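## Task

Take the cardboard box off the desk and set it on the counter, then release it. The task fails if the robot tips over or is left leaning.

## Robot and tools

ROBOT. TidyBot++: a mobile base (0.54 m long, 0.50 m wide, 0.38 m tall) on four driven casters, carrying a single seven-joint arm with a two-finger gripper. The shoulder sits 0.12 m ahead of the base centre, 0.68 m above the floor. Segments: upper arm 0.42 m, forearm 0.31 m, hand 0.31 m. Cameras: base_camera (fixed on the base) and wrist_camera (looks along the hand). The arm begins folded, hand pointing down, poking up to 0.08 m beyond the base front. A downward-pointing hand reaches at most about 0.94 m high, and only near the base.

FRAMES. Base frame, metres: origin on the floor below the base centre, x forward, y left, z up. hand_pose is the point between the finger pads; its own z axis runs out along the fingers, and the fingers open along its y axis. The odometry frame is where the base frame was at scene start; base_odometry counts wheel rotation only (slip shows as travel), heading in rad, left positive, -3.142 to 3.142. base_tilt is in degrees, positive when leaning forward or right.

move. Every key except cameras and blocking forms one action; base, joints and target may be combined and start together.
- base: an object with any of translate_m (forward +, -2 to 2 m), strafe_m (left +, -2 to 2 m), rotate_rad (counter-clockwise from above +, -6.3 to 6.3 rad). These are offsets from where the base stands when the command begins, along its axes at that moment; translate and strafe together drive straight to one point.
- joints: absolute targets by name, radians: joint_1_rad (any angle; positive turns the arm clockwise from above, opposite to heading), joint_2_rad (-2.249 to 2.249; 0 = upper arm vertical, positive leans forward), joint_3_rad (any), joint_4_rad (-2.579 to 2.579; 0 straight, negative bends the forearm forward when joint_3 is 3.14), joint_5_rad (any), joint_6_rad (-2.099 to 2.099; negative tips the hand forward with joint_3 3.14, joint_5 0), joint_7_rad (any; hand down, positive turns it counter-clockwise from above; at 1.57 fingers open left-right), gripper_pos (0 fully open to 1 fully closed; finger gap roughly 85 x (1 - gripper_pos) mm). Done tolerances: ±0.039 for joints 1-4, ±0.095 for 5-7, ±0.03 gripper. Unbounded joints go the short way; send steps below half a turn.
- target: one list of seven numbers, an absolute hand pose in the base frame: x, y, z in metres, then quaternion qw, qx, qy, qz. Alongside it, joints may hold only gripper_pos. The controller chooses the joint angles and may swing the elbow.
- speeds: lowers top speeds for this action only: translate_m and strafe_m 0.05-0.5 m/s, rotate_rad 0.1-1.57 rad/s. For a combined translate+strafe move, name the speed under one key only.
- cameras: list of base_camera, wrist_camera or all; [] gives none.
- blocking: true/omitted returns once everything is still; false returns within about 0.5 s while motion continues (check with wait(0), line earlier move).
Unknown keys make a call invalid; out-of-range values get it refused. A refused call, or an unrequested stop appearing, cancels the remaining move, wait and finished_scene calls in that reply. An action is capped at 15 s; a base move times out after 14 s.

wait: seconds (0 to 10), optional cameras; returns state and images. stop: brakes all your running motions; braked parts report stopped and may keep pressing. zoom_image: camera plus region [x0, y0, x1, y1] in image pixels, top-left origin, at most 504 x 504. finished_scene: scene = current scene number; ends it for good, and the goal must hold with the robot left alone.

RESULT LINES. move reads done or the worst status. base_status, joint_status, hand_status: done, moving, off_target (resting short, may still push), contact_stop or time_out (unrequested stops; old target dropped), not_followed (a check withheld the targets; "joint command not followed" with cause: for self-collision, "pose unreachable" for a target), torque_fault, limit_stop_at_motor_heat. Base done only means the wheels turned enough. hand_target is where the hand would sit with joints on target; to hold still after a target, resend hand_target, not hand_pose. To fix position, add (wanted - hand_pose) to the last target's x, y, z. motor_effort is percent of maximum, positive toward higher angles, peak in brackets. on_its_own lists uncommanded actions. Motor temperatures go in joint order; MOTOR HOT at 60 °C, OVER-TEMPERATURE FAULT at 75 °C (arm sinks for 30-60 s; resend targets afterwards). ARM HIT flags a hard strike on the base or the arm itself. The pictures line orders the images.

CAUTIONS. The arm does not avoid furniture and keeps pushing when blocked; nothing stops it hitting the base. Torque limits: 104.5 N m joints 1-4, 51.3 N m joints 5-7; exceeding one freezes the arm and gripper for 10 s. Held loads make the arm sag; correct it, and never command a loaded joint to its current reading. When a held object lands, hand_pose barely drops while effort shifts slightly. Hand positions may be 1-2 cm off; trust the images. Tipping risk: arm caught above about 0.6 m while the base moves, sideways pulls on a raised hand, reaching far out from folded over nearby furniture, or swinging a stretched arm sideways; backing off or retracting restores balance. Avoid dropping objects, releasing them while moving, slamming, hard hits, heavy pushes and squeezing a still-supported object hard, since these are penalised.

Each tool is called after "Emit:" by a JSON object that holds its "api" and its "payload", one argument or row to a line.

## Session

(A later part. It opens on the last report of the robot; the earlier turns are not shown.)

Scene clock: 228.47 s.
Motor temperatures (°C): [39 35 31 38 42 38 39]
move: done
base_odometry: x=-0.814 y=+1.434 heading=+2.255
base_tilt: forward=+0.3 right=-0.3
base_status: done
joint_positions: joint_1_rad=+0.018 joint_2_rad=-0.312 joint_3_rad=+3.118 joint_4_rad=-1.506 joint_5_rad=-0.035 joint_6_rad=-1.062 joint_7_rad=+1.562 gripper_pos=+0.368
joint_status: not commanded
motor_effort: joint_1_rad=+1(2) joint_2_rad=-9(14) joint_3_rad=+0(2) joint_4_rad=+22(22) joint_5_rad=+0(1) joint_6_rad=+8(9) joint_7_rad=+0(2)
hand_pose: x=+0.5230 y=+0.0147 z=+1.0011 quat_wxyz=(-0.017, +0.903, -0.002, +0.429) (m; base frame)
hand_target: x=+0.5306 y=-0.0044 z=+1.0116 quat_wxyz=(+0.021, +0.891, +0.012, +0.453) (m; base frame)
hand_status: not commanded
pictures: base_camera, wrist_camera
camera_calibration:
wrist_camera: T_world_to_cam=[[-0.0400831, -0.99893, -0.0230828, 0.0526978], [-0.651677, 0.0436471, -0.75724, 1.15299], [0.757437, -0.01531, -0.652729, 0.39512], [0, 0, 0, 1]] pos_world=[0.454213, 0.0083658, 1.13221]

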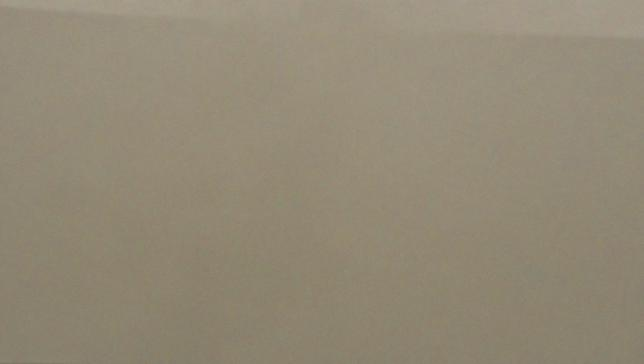

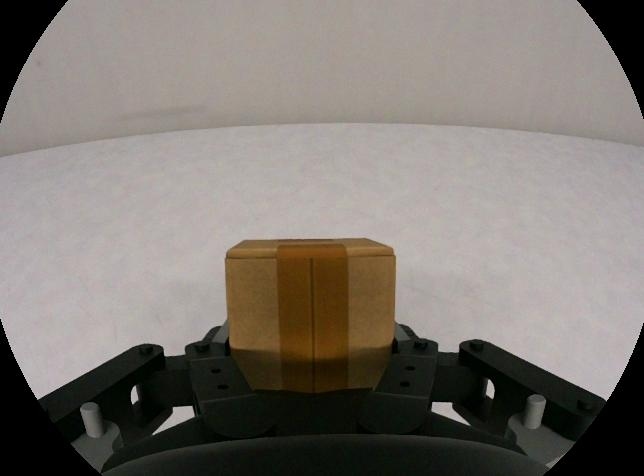

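Emit:
{"api": "move", "payload": {
  "target": [0.5, 0.0, 0.93, 0, 1, 0, 0]
}}

Scene clock: 242.27 s.
Motor temperatures (°C): [39 35 31 38 42 38 39]
move: done
base_odometry: x=-0.814 y=+1.434 heading=+2.255
base_tilt: forward=+0.2 right=-0.3
base_status: not commanded
joint_positions: joint_1_rad=+0.007 joint_2_rad=+0.218 joint_3_rad=+3.166 joint_4_rad=-0.812 joint_5_rad=-0.035 joint_6_rad=-1.990 joint_7_rad=+1.562 gripper_pos=+0.368
joint_status: not commanded
motor_effort: joint_1_rad=+1(2) joint_2_rad=-18(20) joint_3_rad=-1(1) joint_4_rad=+11(22) joint_5_rad=-1(1) joint_6_rad=+0(8) joint_7_rad=+0(1)
hand_pose: x=+0.5177 y=+0.0005 z=+0.9456 quat_wxyz=(-0.012, +0.998, -0.011, +0.061) (m; base frame)
hand_target: x=+0.5000 y=+0.0000 z=+0.9300 quat_wxyz=(+0.000, +1.000, +0.000, +0.000) (m; base frame)
hand_status: done (0.024 m and 7.3 deg from the pose sent, 0.076 m and 50.8 deg at the start)
pictures: base_camera, wrist_camera
camera_calibration:
wrist_camera: T_world_to_cam=[[-0.0517705, -0.998526, 0.0162893, 0.00585984], [-0.994094, 0.0499691, -0.0963369, 0.660482], [0.0953809, -0.0211805, -0.995215, 1.02928], [0, 0, 0, 1]] pos_world=[0.558712, -0.00535198, 1.08788]

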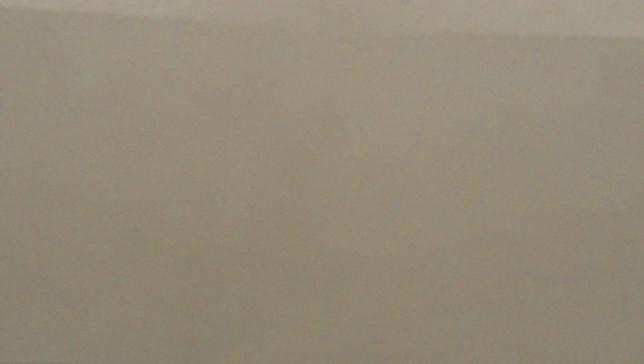

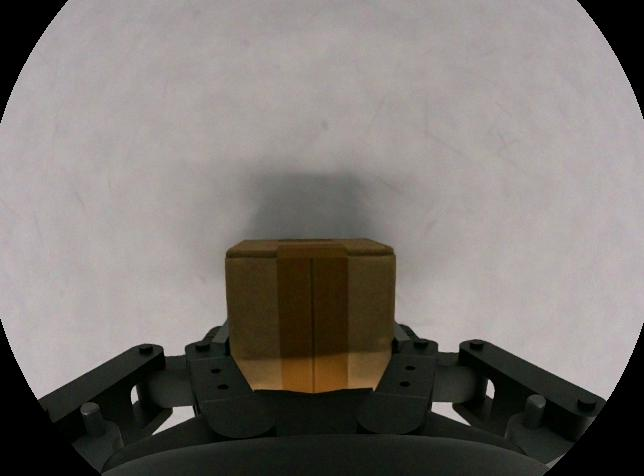

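Emit:
{"api": "move", "payload": {
  "target": [0.49, 0.0, 0.905, 0, 1, 0, 0],
  "cameras": ["wrist_camera"]
}}

Scene clock: 245.83 s.
Motor temperatures (°C): [39 35 31 38 42 38 39]
move: off_target
base_odometry: x=-0.814 y=+1.434 heading=+2.255
base_tilt: forward=+0.3 right=-0.3
base_status: not commanded
joint_positions: joint_1_rad=+0.006 joint_2_rad=+0.151 joint_3_rad=+3.166 joint_4_rad=-0.902 joint_5_rad=-0.035 joint_6_rad=-1.989 joint_7_rad=+1.562 gripper_pos=+0.368
joint_status: not commanded
motor_effort: joint_1_rad=+1(2) joint_2_rad=-12(19) joint_3_rad=-1(1) joint_4_rad=+6(11) joint_5_rad=-1(1) joint_6_rad=-2(3) joint_7_rad=+1(1)
hand_pose: x=+0.4866 y=+0.0012 z=+0.9439 quat_wxyz=(-0.013, +0.999, -0.012, +0.050) (m; base frame)
hand_target: x=+0.4900 y=+0.0000 z=+0.9050 quat_wxyz=(+0.000, +1.000, +0.000, +0.000) (m; base frame)
hand_status: off_target (0.039 m and 6.1 deg from the pose sent, 0.049 m and 7.3 deg at the start)
pictures: wrist_camera
camera_calibration:
wrist_camera: T_world_to_cam=[[-0.0512165, -0.998573, 0.015143, 0.00570876], [-0.995997, 0.0499602, -0.074127, 0.609378], [0.0732646, -0.0188789, -0.997134, 1.04313], [0, 0, 0, 1]] pos_world=[0.530807, -0.00505093, 1.08522]

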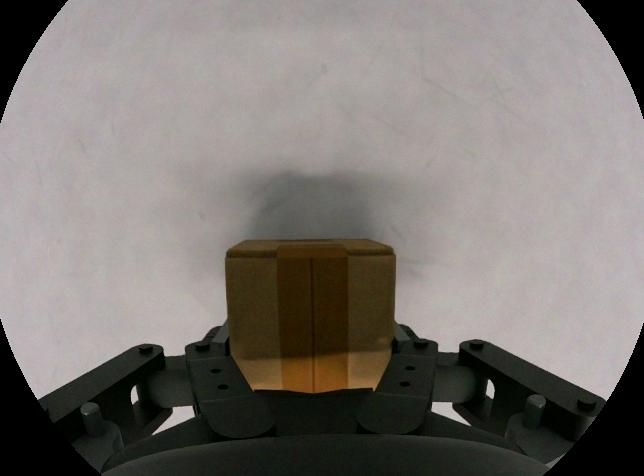

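Emit:
{"api": "move", "payload": {
  "target": [0.49, 0.0, 0.895, 0, 1, 0, 0],
  "cameras": ["wrist_camera"]
}}

Scene clock: 255.27 s.
Motor temperatures (°C): [39 35 31 38 42 38 38]
move: off_target
base_odometry: x=-0.814 y=+1.434 heading=+2.255
base_tilt: forward=+0.2 right=-0.2
base_status: not commanded
joint_positions: joint_1_rad=+0.006 joint_2_rad=+0.128 joint_3_rad=+3.166 joint_4_rad=-0.931 joint_5_rad=-0.035 joint_6_rad=-1.958 joint_7_rad=+1.562 gripper_pos=+0.368
joint_status: not commanded
motor_effort: joint_1_rad=+1(1) joint_2_rad=-9(11) joint_3_rad=-1(1) joint_4_rad=+2(6) joint_5_rad=-1(2) joint_6_rad=-5(5) joint_7_rad=+0(1)
hand_pose: x=+0.4859 y=+0.0012 z=+0.9443 quat_wxyz=(-0.014, +0.998, -0.012, +0.063) (m; base frame)
hand_target: x=+0.4900 y=+0.0000 z=+0.8950 quat_wxyz=(+0.000, +1.000, +0.000, +0.000) (m; base frame)
hand_status: off_target (0.050 m and 7.5 deg from the pose sent, 0.049 m and 6.1 deg at the start)
pictures: wrist_camera
camera_calibration:
wrist_camera: T_world_to_cam=[[-0.0524441, -0.998533, 0.0134509, 0.00794999], [-0.993757, 0.0508555, -0.0993059, 0.631395], [0.0984762, -0.0185749, -0.994966, 1.02927], [0, 0, 0, 1]] pos_world=[0.526511, -0.00505292, 1.08668]

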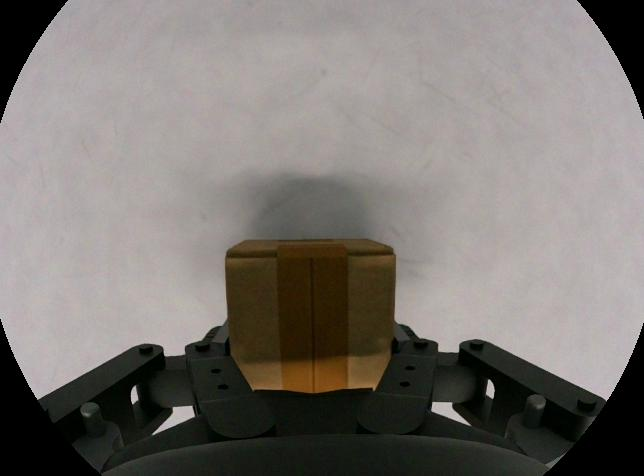

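Emit:
{"api": "move", "payload": {
  "target": [0.48, 0.0, 0.935, 0, 0.9994, 0, -0.035],
  "cameras": ["wrist_camera"]
}}

Scene clock: 263.53 s.
Motor temperatures (°C): [39 35 31 38 42 38 38]
move: off_target
base_odometry: x=-0.814 y=+1.434 heading=+2.255
base_tilt: forward=+0.3 right=-0.3
base_status: not commanded
joint_positions: joint_1_rad=+0.006 joint_2_rad=+0.232 joint_3_rad=+3.167 joint_4_rad=-0.794 joint_5_rad=-0.035 joint_6_rad=-2.058 joint_7_rad=+1.562 gripper_pos=+0.368
joint_status: not commanded
motor_effort: joint_1_rad=+1(2) joint_2_rad=-19(19) joint_3_rad=-1(2) joint_4_rad=+13(13) joint_5_rad=-1(2) joint_6_rad=+2(5) joint_7_rad=+1(2)
hand_pose: x=+0.5031 y=+0.0008 z=+0.9434 quat_wxyz=(-0.012, +0.999, -0.011, +0.029) (m; base frame)
hand_target: x=+0.4973 y=-0.0002 z=+0.9343 quat_wxyz=(+0.000, +1.000, +0.000, -0.007) (m; base frame)
hand_status: off_target (0.025 m and 7.6 deg from the pose sent, 0.011 m and 11.4 deg at the start; a joint's target at an end of its range on 30 of 30 steps)
pictures: wrist_camera
camera_calibration:
wrist_camera: T_world_to_cam=[[-0.0490096, -0.998611, 0.0193356, 0.00113578], [-0.998306, 0.0483686, -0.0323364, 0.587516], [0.0313563, -0.0208876, -0.99929, 1.06451], [0, 0, 0, 1]] pos_world=[0.553197, -0.00504804, 1.08273]

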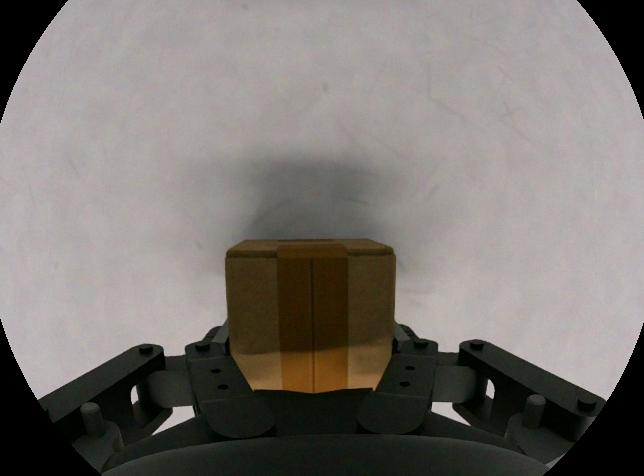

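Emit:
{"api": "move", "payload": {
  "target": [0.49, 0.0, 0.92, 0, 0.9998, 0, -0.02],
  "cameras": ["wrist_camera"]
}}

Scene clock: 266.50 s.
Motor temperatures (°C): [39 35 31 38 42 38 38]
move: off_target
base_odometry: x=-0.814 y=+1.434 heading=+2.255
base_tilt: forward=+0.3 right=-0.2
base_status: not commanded
joint_positions: joint_1_rad=+0.006 joint_2_rad=+0.223 joint_3_rad=+3.167 joint_4_rad=-0.808 joint_5_rad=-0.035 joint_6_rad=-2.058 joint_7_rad=+1.562 gripper_pos=+0.368
joint_status: not commanded
motor_effort: joint_1_rad=+1(1) joint_2_rad=-17(19) joint_3_rad=-1(2) joint_4_rad=+9(13) joint_5_rad=-1(1) joint_6_rad=-1(4) joint_7_rad=+0(1)
hand_pose: x=+0.4984 y=+0.0008 z=+0.9430 quat_wxyz=(-0.012, +1.000, -0.011, +0.027) (m; base frame)
hand_target: x=+0.4900 y=+0.0000 z=+0.9200 quat_wxyz=(+0.000, +1.000, +0.000, -0.020) (m; base frame)
hand_status: off_target (0.024 m and 5.7 deg from the pose sent, 0.027 m and 5.9 deg at the start)
pictures: wrist_camera
camera_calibration:
wrist_camera: T_world_to_cam=[[-0.0489073, -0.998619, 0.0191659, 0.00107416], [-0.998448, 0.0483688, -0.0276196, 0.578374], [0.0266544, -0.0204869, -0.999435, 1.06677], [0, 0, 0, 1]] pos_world=[0.549095, -0.00504786, 1.08212]

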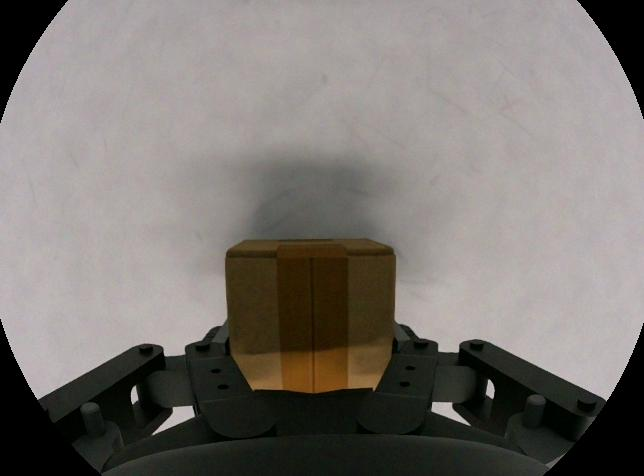

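Emit:
{"api": "move", "payload": {
  "target": [0.495, 0.0, 0.93, 0, 0.9998, 0, -0.02],
  "cameras": []
}}

Emit:
{"api": "move", "payload": {
  "joints": {"gripper_pos": 0.2},
  "cameras": ["wrist_camera"]
}}

Scene clock: 270.97 s.
Motor temperatures (°C): [39 35 31 38 42 38 38]
move: done
base_odometry: x=-0.814 y=+1.434 heading=+2.255
base_tilt: forward=+0.3 right=-0.2
base_status: not commanded
joint_positions: joint_1_rad=+0.006 joint_2_rad=+0.238 joint_3_rad=+3.167 joint_4_rad=-0.789 joint_5_rad=-0.035 joint_6_rad=-2.077 joint_7_rad=+1.562 gripper_pos=+0.368
joint_status: not commanded
motor_effort: joint_1_rad=+1(1) joint_2_rad=-17(19) joint_3_rad=+0(1) joint_4_rad=+12(13) joint_5_rad=-1(1) joint_6_rad=+3(4) joint_7_rad=+1(1)
hand_pose: x=+0.4992 y=+0.0008 z=+0.9426 quat_wxyz=(-0.012, +1.000, -0.011, +0.019) (m; base frame)
hand_target: x=+0.4991 y=-0.0001 z=+0.9299 quat_wxyz=(+0.000, +1.000, +0.000, -0.013) (m; base frame)
hand_status: done (0.013 m and 4.9 deg from the pose sent, 0.013 m and 5.7 deg at the start; a joint's target at an end of its range on 17 of 17 steps)
pictures: none
No camera images: "cameras" was empty.

Scene clock: 271.93 s.
Motor temperatures (°C): [39 35 31 38 42 38 38]
move: done
base_odometry: x=-0.814 y=+1.434 heading=+2.255
base_tilt: forward=+0.3 right=-0.2
base_status: not commanded
joint_positions: joint_1_rad=+0.006 joint_2_rad=+0.270 joint_3_rad=+3.167 joint_4_rad=-0.789 joint_5_rad=-0.035 joint_6_rad=-2.077 joint_7_rad=+1.562 gripper_pos=+0.200
joint_status: all done
motor_effort: joint_1_rad=+1(1) joint_2_rad=-24(25) joint_3_rad=-1(1) joint_4_rad=+15(16) joint_5_rad=+0(1) joint_6_rad=+0(4) joint_7_rad=+1(1)
hand_pose: x=+0.5076 y=+0.0008 z=+0.9300 quat_wxyz=(-0.012, +1.000, -0.011, +0.003) (m; base frame)
hand_target: x=+0.4991 y=-0.0001 z=+0.9299 quat_wxyz=(+0.000, +1.000, +0.000, -0.013) (m; base frame)
hand_status: not commanded
pictures: wrist_camera
camera_calibration:
wrist_camera: T_world_to_cam=[[-0.0474473, -0.998641, 0.0215446, -0.00122234], [-0.998662, 0.0478698, 0.0195415, 0.543419], [-0.0205463, -0.0205886, -0.999577, 1.07765], [0, 0, 0, 1]] pos_world=[0.564776, -0.00504671, 1.0666]

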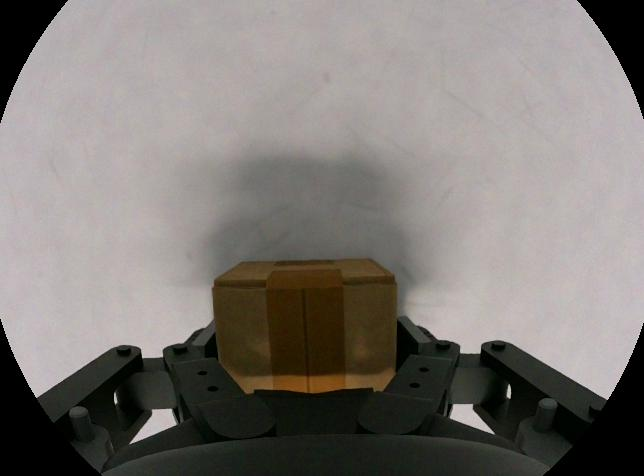

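Emit:
{"api": "move", "payload": {
  "joints": {"gripper_pos": 0.0},
  "cameras": ["wrist_camera"]
}}

Emit:
{"api": "move", "payload": {
  "target": [0.49, 0.0, 0.955, 0, 1, 0, 0.0],
  "cameras": ["wrist_camera"]
}}

Emit:
{"api": "move", "payload": {
  "base": {"translate_m": -0.4},
  "speeds": {"translate_m": 0.2},
  "cameras": ["wrist_camera"]
}}

Scene clock: 277.23 s.
Motor temperatures (°C): [39 35 31 38 42 38 38]
move: done
base_odometry: x=-0.814 y=+1.434 heading=+2.255
base_tilt: forward=+0.3 right=-0.3
base_status: not commanded
joint_positions: joint_1_rad=+0.006 joint_2_rad=+0.270 joint_3_rad=+3.167 joint_4_rad=-0.789 joint_5_rad=-0.035 joint_6_rad=-2.077 joint_7_rad=+1.562 gripper_pos=+0.000
joint_status: all done
motor_effort: joint_1_rad=+1(1) joint_2_rad=-24(24) joint_3_rad=-1(1) joint_4_rad=+15(15) joint_5_rad=+0(1) joint_6_rad=+0(1) joint_7_rad=+1(1)
hand_pose: x=+0.5076 y=+0.0008 z=+0.9300 quat_wxyz=(-0.012, +1.000, -0.011, +0.003) (m; base frame)
hand_target: x=+0.4991 y=-0.0001 z=+0.9299 quat_wxyz=(+0.000, +1.000, +0.000, -0.013) (m; base frame)
hand_status: not commanded
pictures: wrist_camera
camera_calibration:
wrist_camera: T_world_to_cam=[[-0.0474473, -0.998641, 0.0215446, -0.00122234], [-0.998662, 0.0478698, 0.0195415, 0.543419], [-0.0205463, -0.0205886, -0.999577, 1.07765], [0, 0, 0, 1]] pos_world=[0.564776, -0.00504671, 1.0666]

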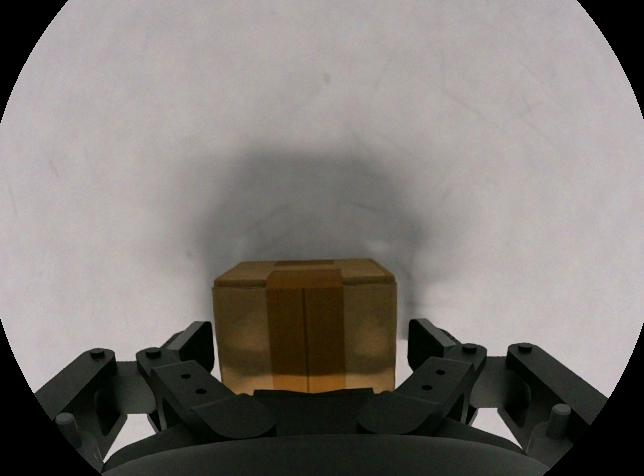

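Scene clock: 278.10 s.
Motor temperatures (°C): [39 35 31 38 42 38 38]
move: off_target
base_odometry: x=-0.814 y=+1.434 heading=+2.255
base_tilt: forward=+0.2 right=-0.3
base_status: not commanded
joint_positions: joint_1_rad=+0.006 joint_2_rad=+0.268 joint_3_rad=+3.169 joint_4_rad=-0.715 joint_5_rad=-0.035 joint_6_rad=-2.077 joint_7_rad=+1.562 gripper_pos=+0.000
joint_status: not commanded
motor_effort: joint_1_rad=+1(1) joint_2_rad=-24(25) joint_3_rad=-1(1) joint_4_rad=+15(16) joint_5_rad=-1(1) joint_6_rad=+1(1) joint_7_rad=+1(1)
hand_pose: x=+0.5179 y=+0.0002 z=+0.9516 quat_wxyz=(-0.011, +0.999, -0.011, +0.041) (m; base frame)
hand_target: x=+0.5105 y=-0.0003 z=+0.9557 quat_wxyz=(+0.000, +0.999, +0.000, +0.033) (m; base frame)
hand_status: off_target (0.028 m and 5.0 deg from the pose sent, 0.031 m and 1.9 deg at the start; a joint's target at an end of its range on 18 of 18 steps)
pictures: wrist_camera
camera_calibration:
wrist_camera: T_world_to_cam=[[-0.049701, -0.998553, 0.0205488, 0.000378493], [-0.99724, 0.0484783, -0.0562399, 0.62472], [0.0551623, -0.0232872, -0.998206, 1.05887], [0, 0, 0, 1]] pos_world=[0.564604, -0.00524937, 1.09209]

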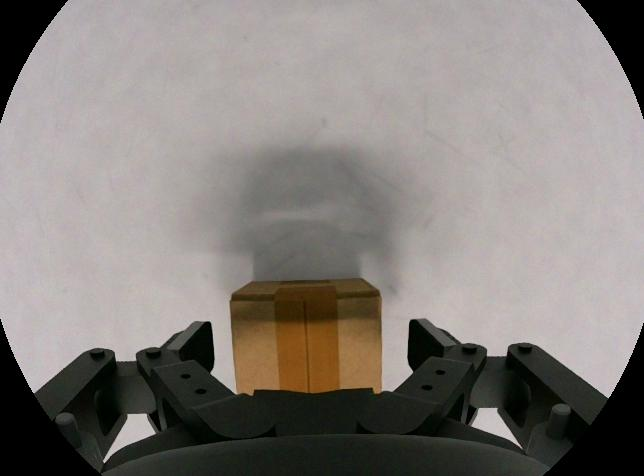

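Scene clock: 280.97 s.
Motor temperatures (°C): [39 35 31 38 42 38 38]
move: done
base_odometry: x=-0.561 y=+1.123 heading=+2.255
base_tilt: forward=+0.2 right=-0.2
base_status: done
joint_positions: joint_1_rad=+0.003 joint_2_rad=+0.265 joint_3_rad=+3.172 joint_4_rad=-0.714 joint_5_rad=-0.035 joint_6_rad=-2.077 joint_7_rad=+1.562 gripper_pos=+0.000
joint_status: not commanded
motor_effort: joint_1_rad=+1(2) joint_2_rad=-23(28) joint_3_rad=-1(1) joint_4_rad=+15(16) joint_5_rad=+0(1) joint_6_rad=+1(2) joint_7_rad=+1(1)
hand_pose: x=+0.5171 y=+0.0004 z=+0.9531 quat_wxyz=(-0.011, +0.999, -0.011, +0.043) (m; base frame)
hand_target: x=+0.5105 y=-0.0003 z=+0.9557 quat_wxyz=(+0.000, +0.999, +0.000, +0.033) (m; base frame)
hand_status: not commanded
pictures: wrist_camera
camera_calibration:
wrist_camera: T_world_to_cam=[[-0.0498357, -0.998533, 0.0211502, -0.0000089093], [-0.99701, 0.0484851, -0.0601734, 0.627579], [0.0590597, -0.0240857, -0.997964, 1.05819], [0, 0, 0, 1]] pos_world=[0.563206, -0.00494974, 1.0938]

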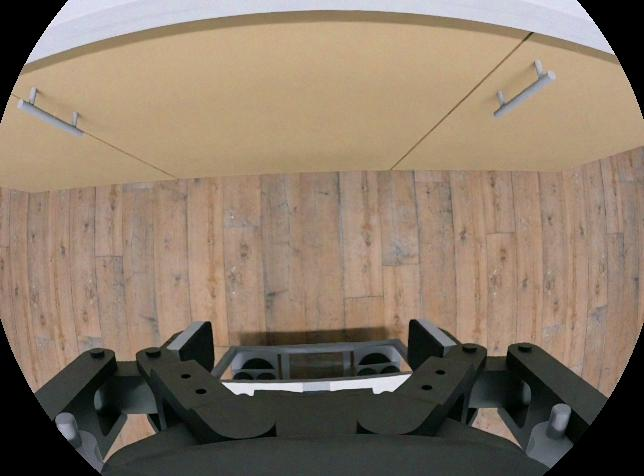

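Emit:
{"api": "move", "payload": {
  "joints": {"joint_2_rad": -0.321, "joint_4_rad": -1.521, "joint_6_rad": -0.9},
  "cameras": ["wrist_camera"]
}}

Scene clock: 285.60 s.
Motor temperatures (°C): [39 35 31 38 42 38 38]
move: done
base_odometry: x=-0.562 y=+1.123 heading=+2.255
base_tilt: forward=+0.2 right=-0.2
base_status: not commanded
joint_positions: joint_1_rad=+0.003 joint_2_rad=-0.313 joint_3_rad=+3.172 joint_4_rad=-1.496 joint_5_rad=-0.035 joint_6_rad=-0.967 joint_7_rad=+1.562 gripper_pos=+0.000
joint_status: all done
motor_effort: joint_1_rad=+1(2) joint_2_rad=-8(25) joint_3_rad=+1(1) joint_4_rad=+21(21) joint_5_rad=+0(1) joint_6_rad=+7(8) joint_7_rad=+1(1)
hand_pose: x=+0.5414 y=-0.0062 z=+1.0308 quat_wxyz=(-0.016, +0.879, -0.022, +0.476) (m; base frame)
hand_target: x=+0.5484 y=-0.0093 z=+1.0379 quat_wxyz=(-0.004, +0.867, -0.008, +0.498) (m; base frame)
hand_status: not commanded
pictures: wrist_camera
camera_calibration:
wrist_camera: T_world_to_cam=[[-0.0748344, -0.996175, -0.0451221, 0.0748336], [-0.566292, 0.0796986, -0.820342, 1.20744], [0.8208, -0.0358375, -0.57009, 0.280602], [0, 0, 0, 1]] pos_world=[0.459047, -0.0116281, 1.15386]

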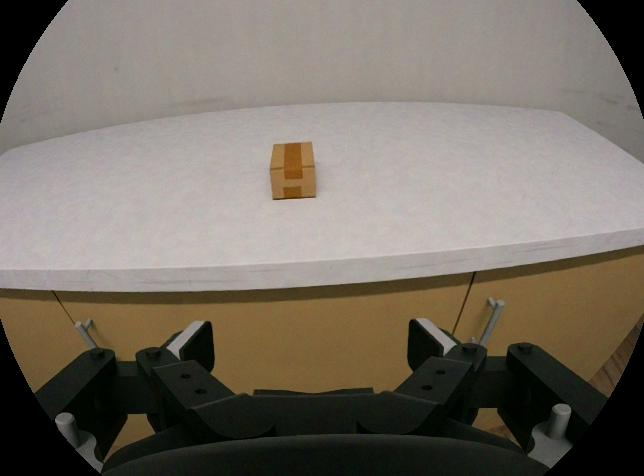

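Emit:
{"api": "finished_scene", "payload": {
  "scene": 1
}}

The scene is finished: the task was done.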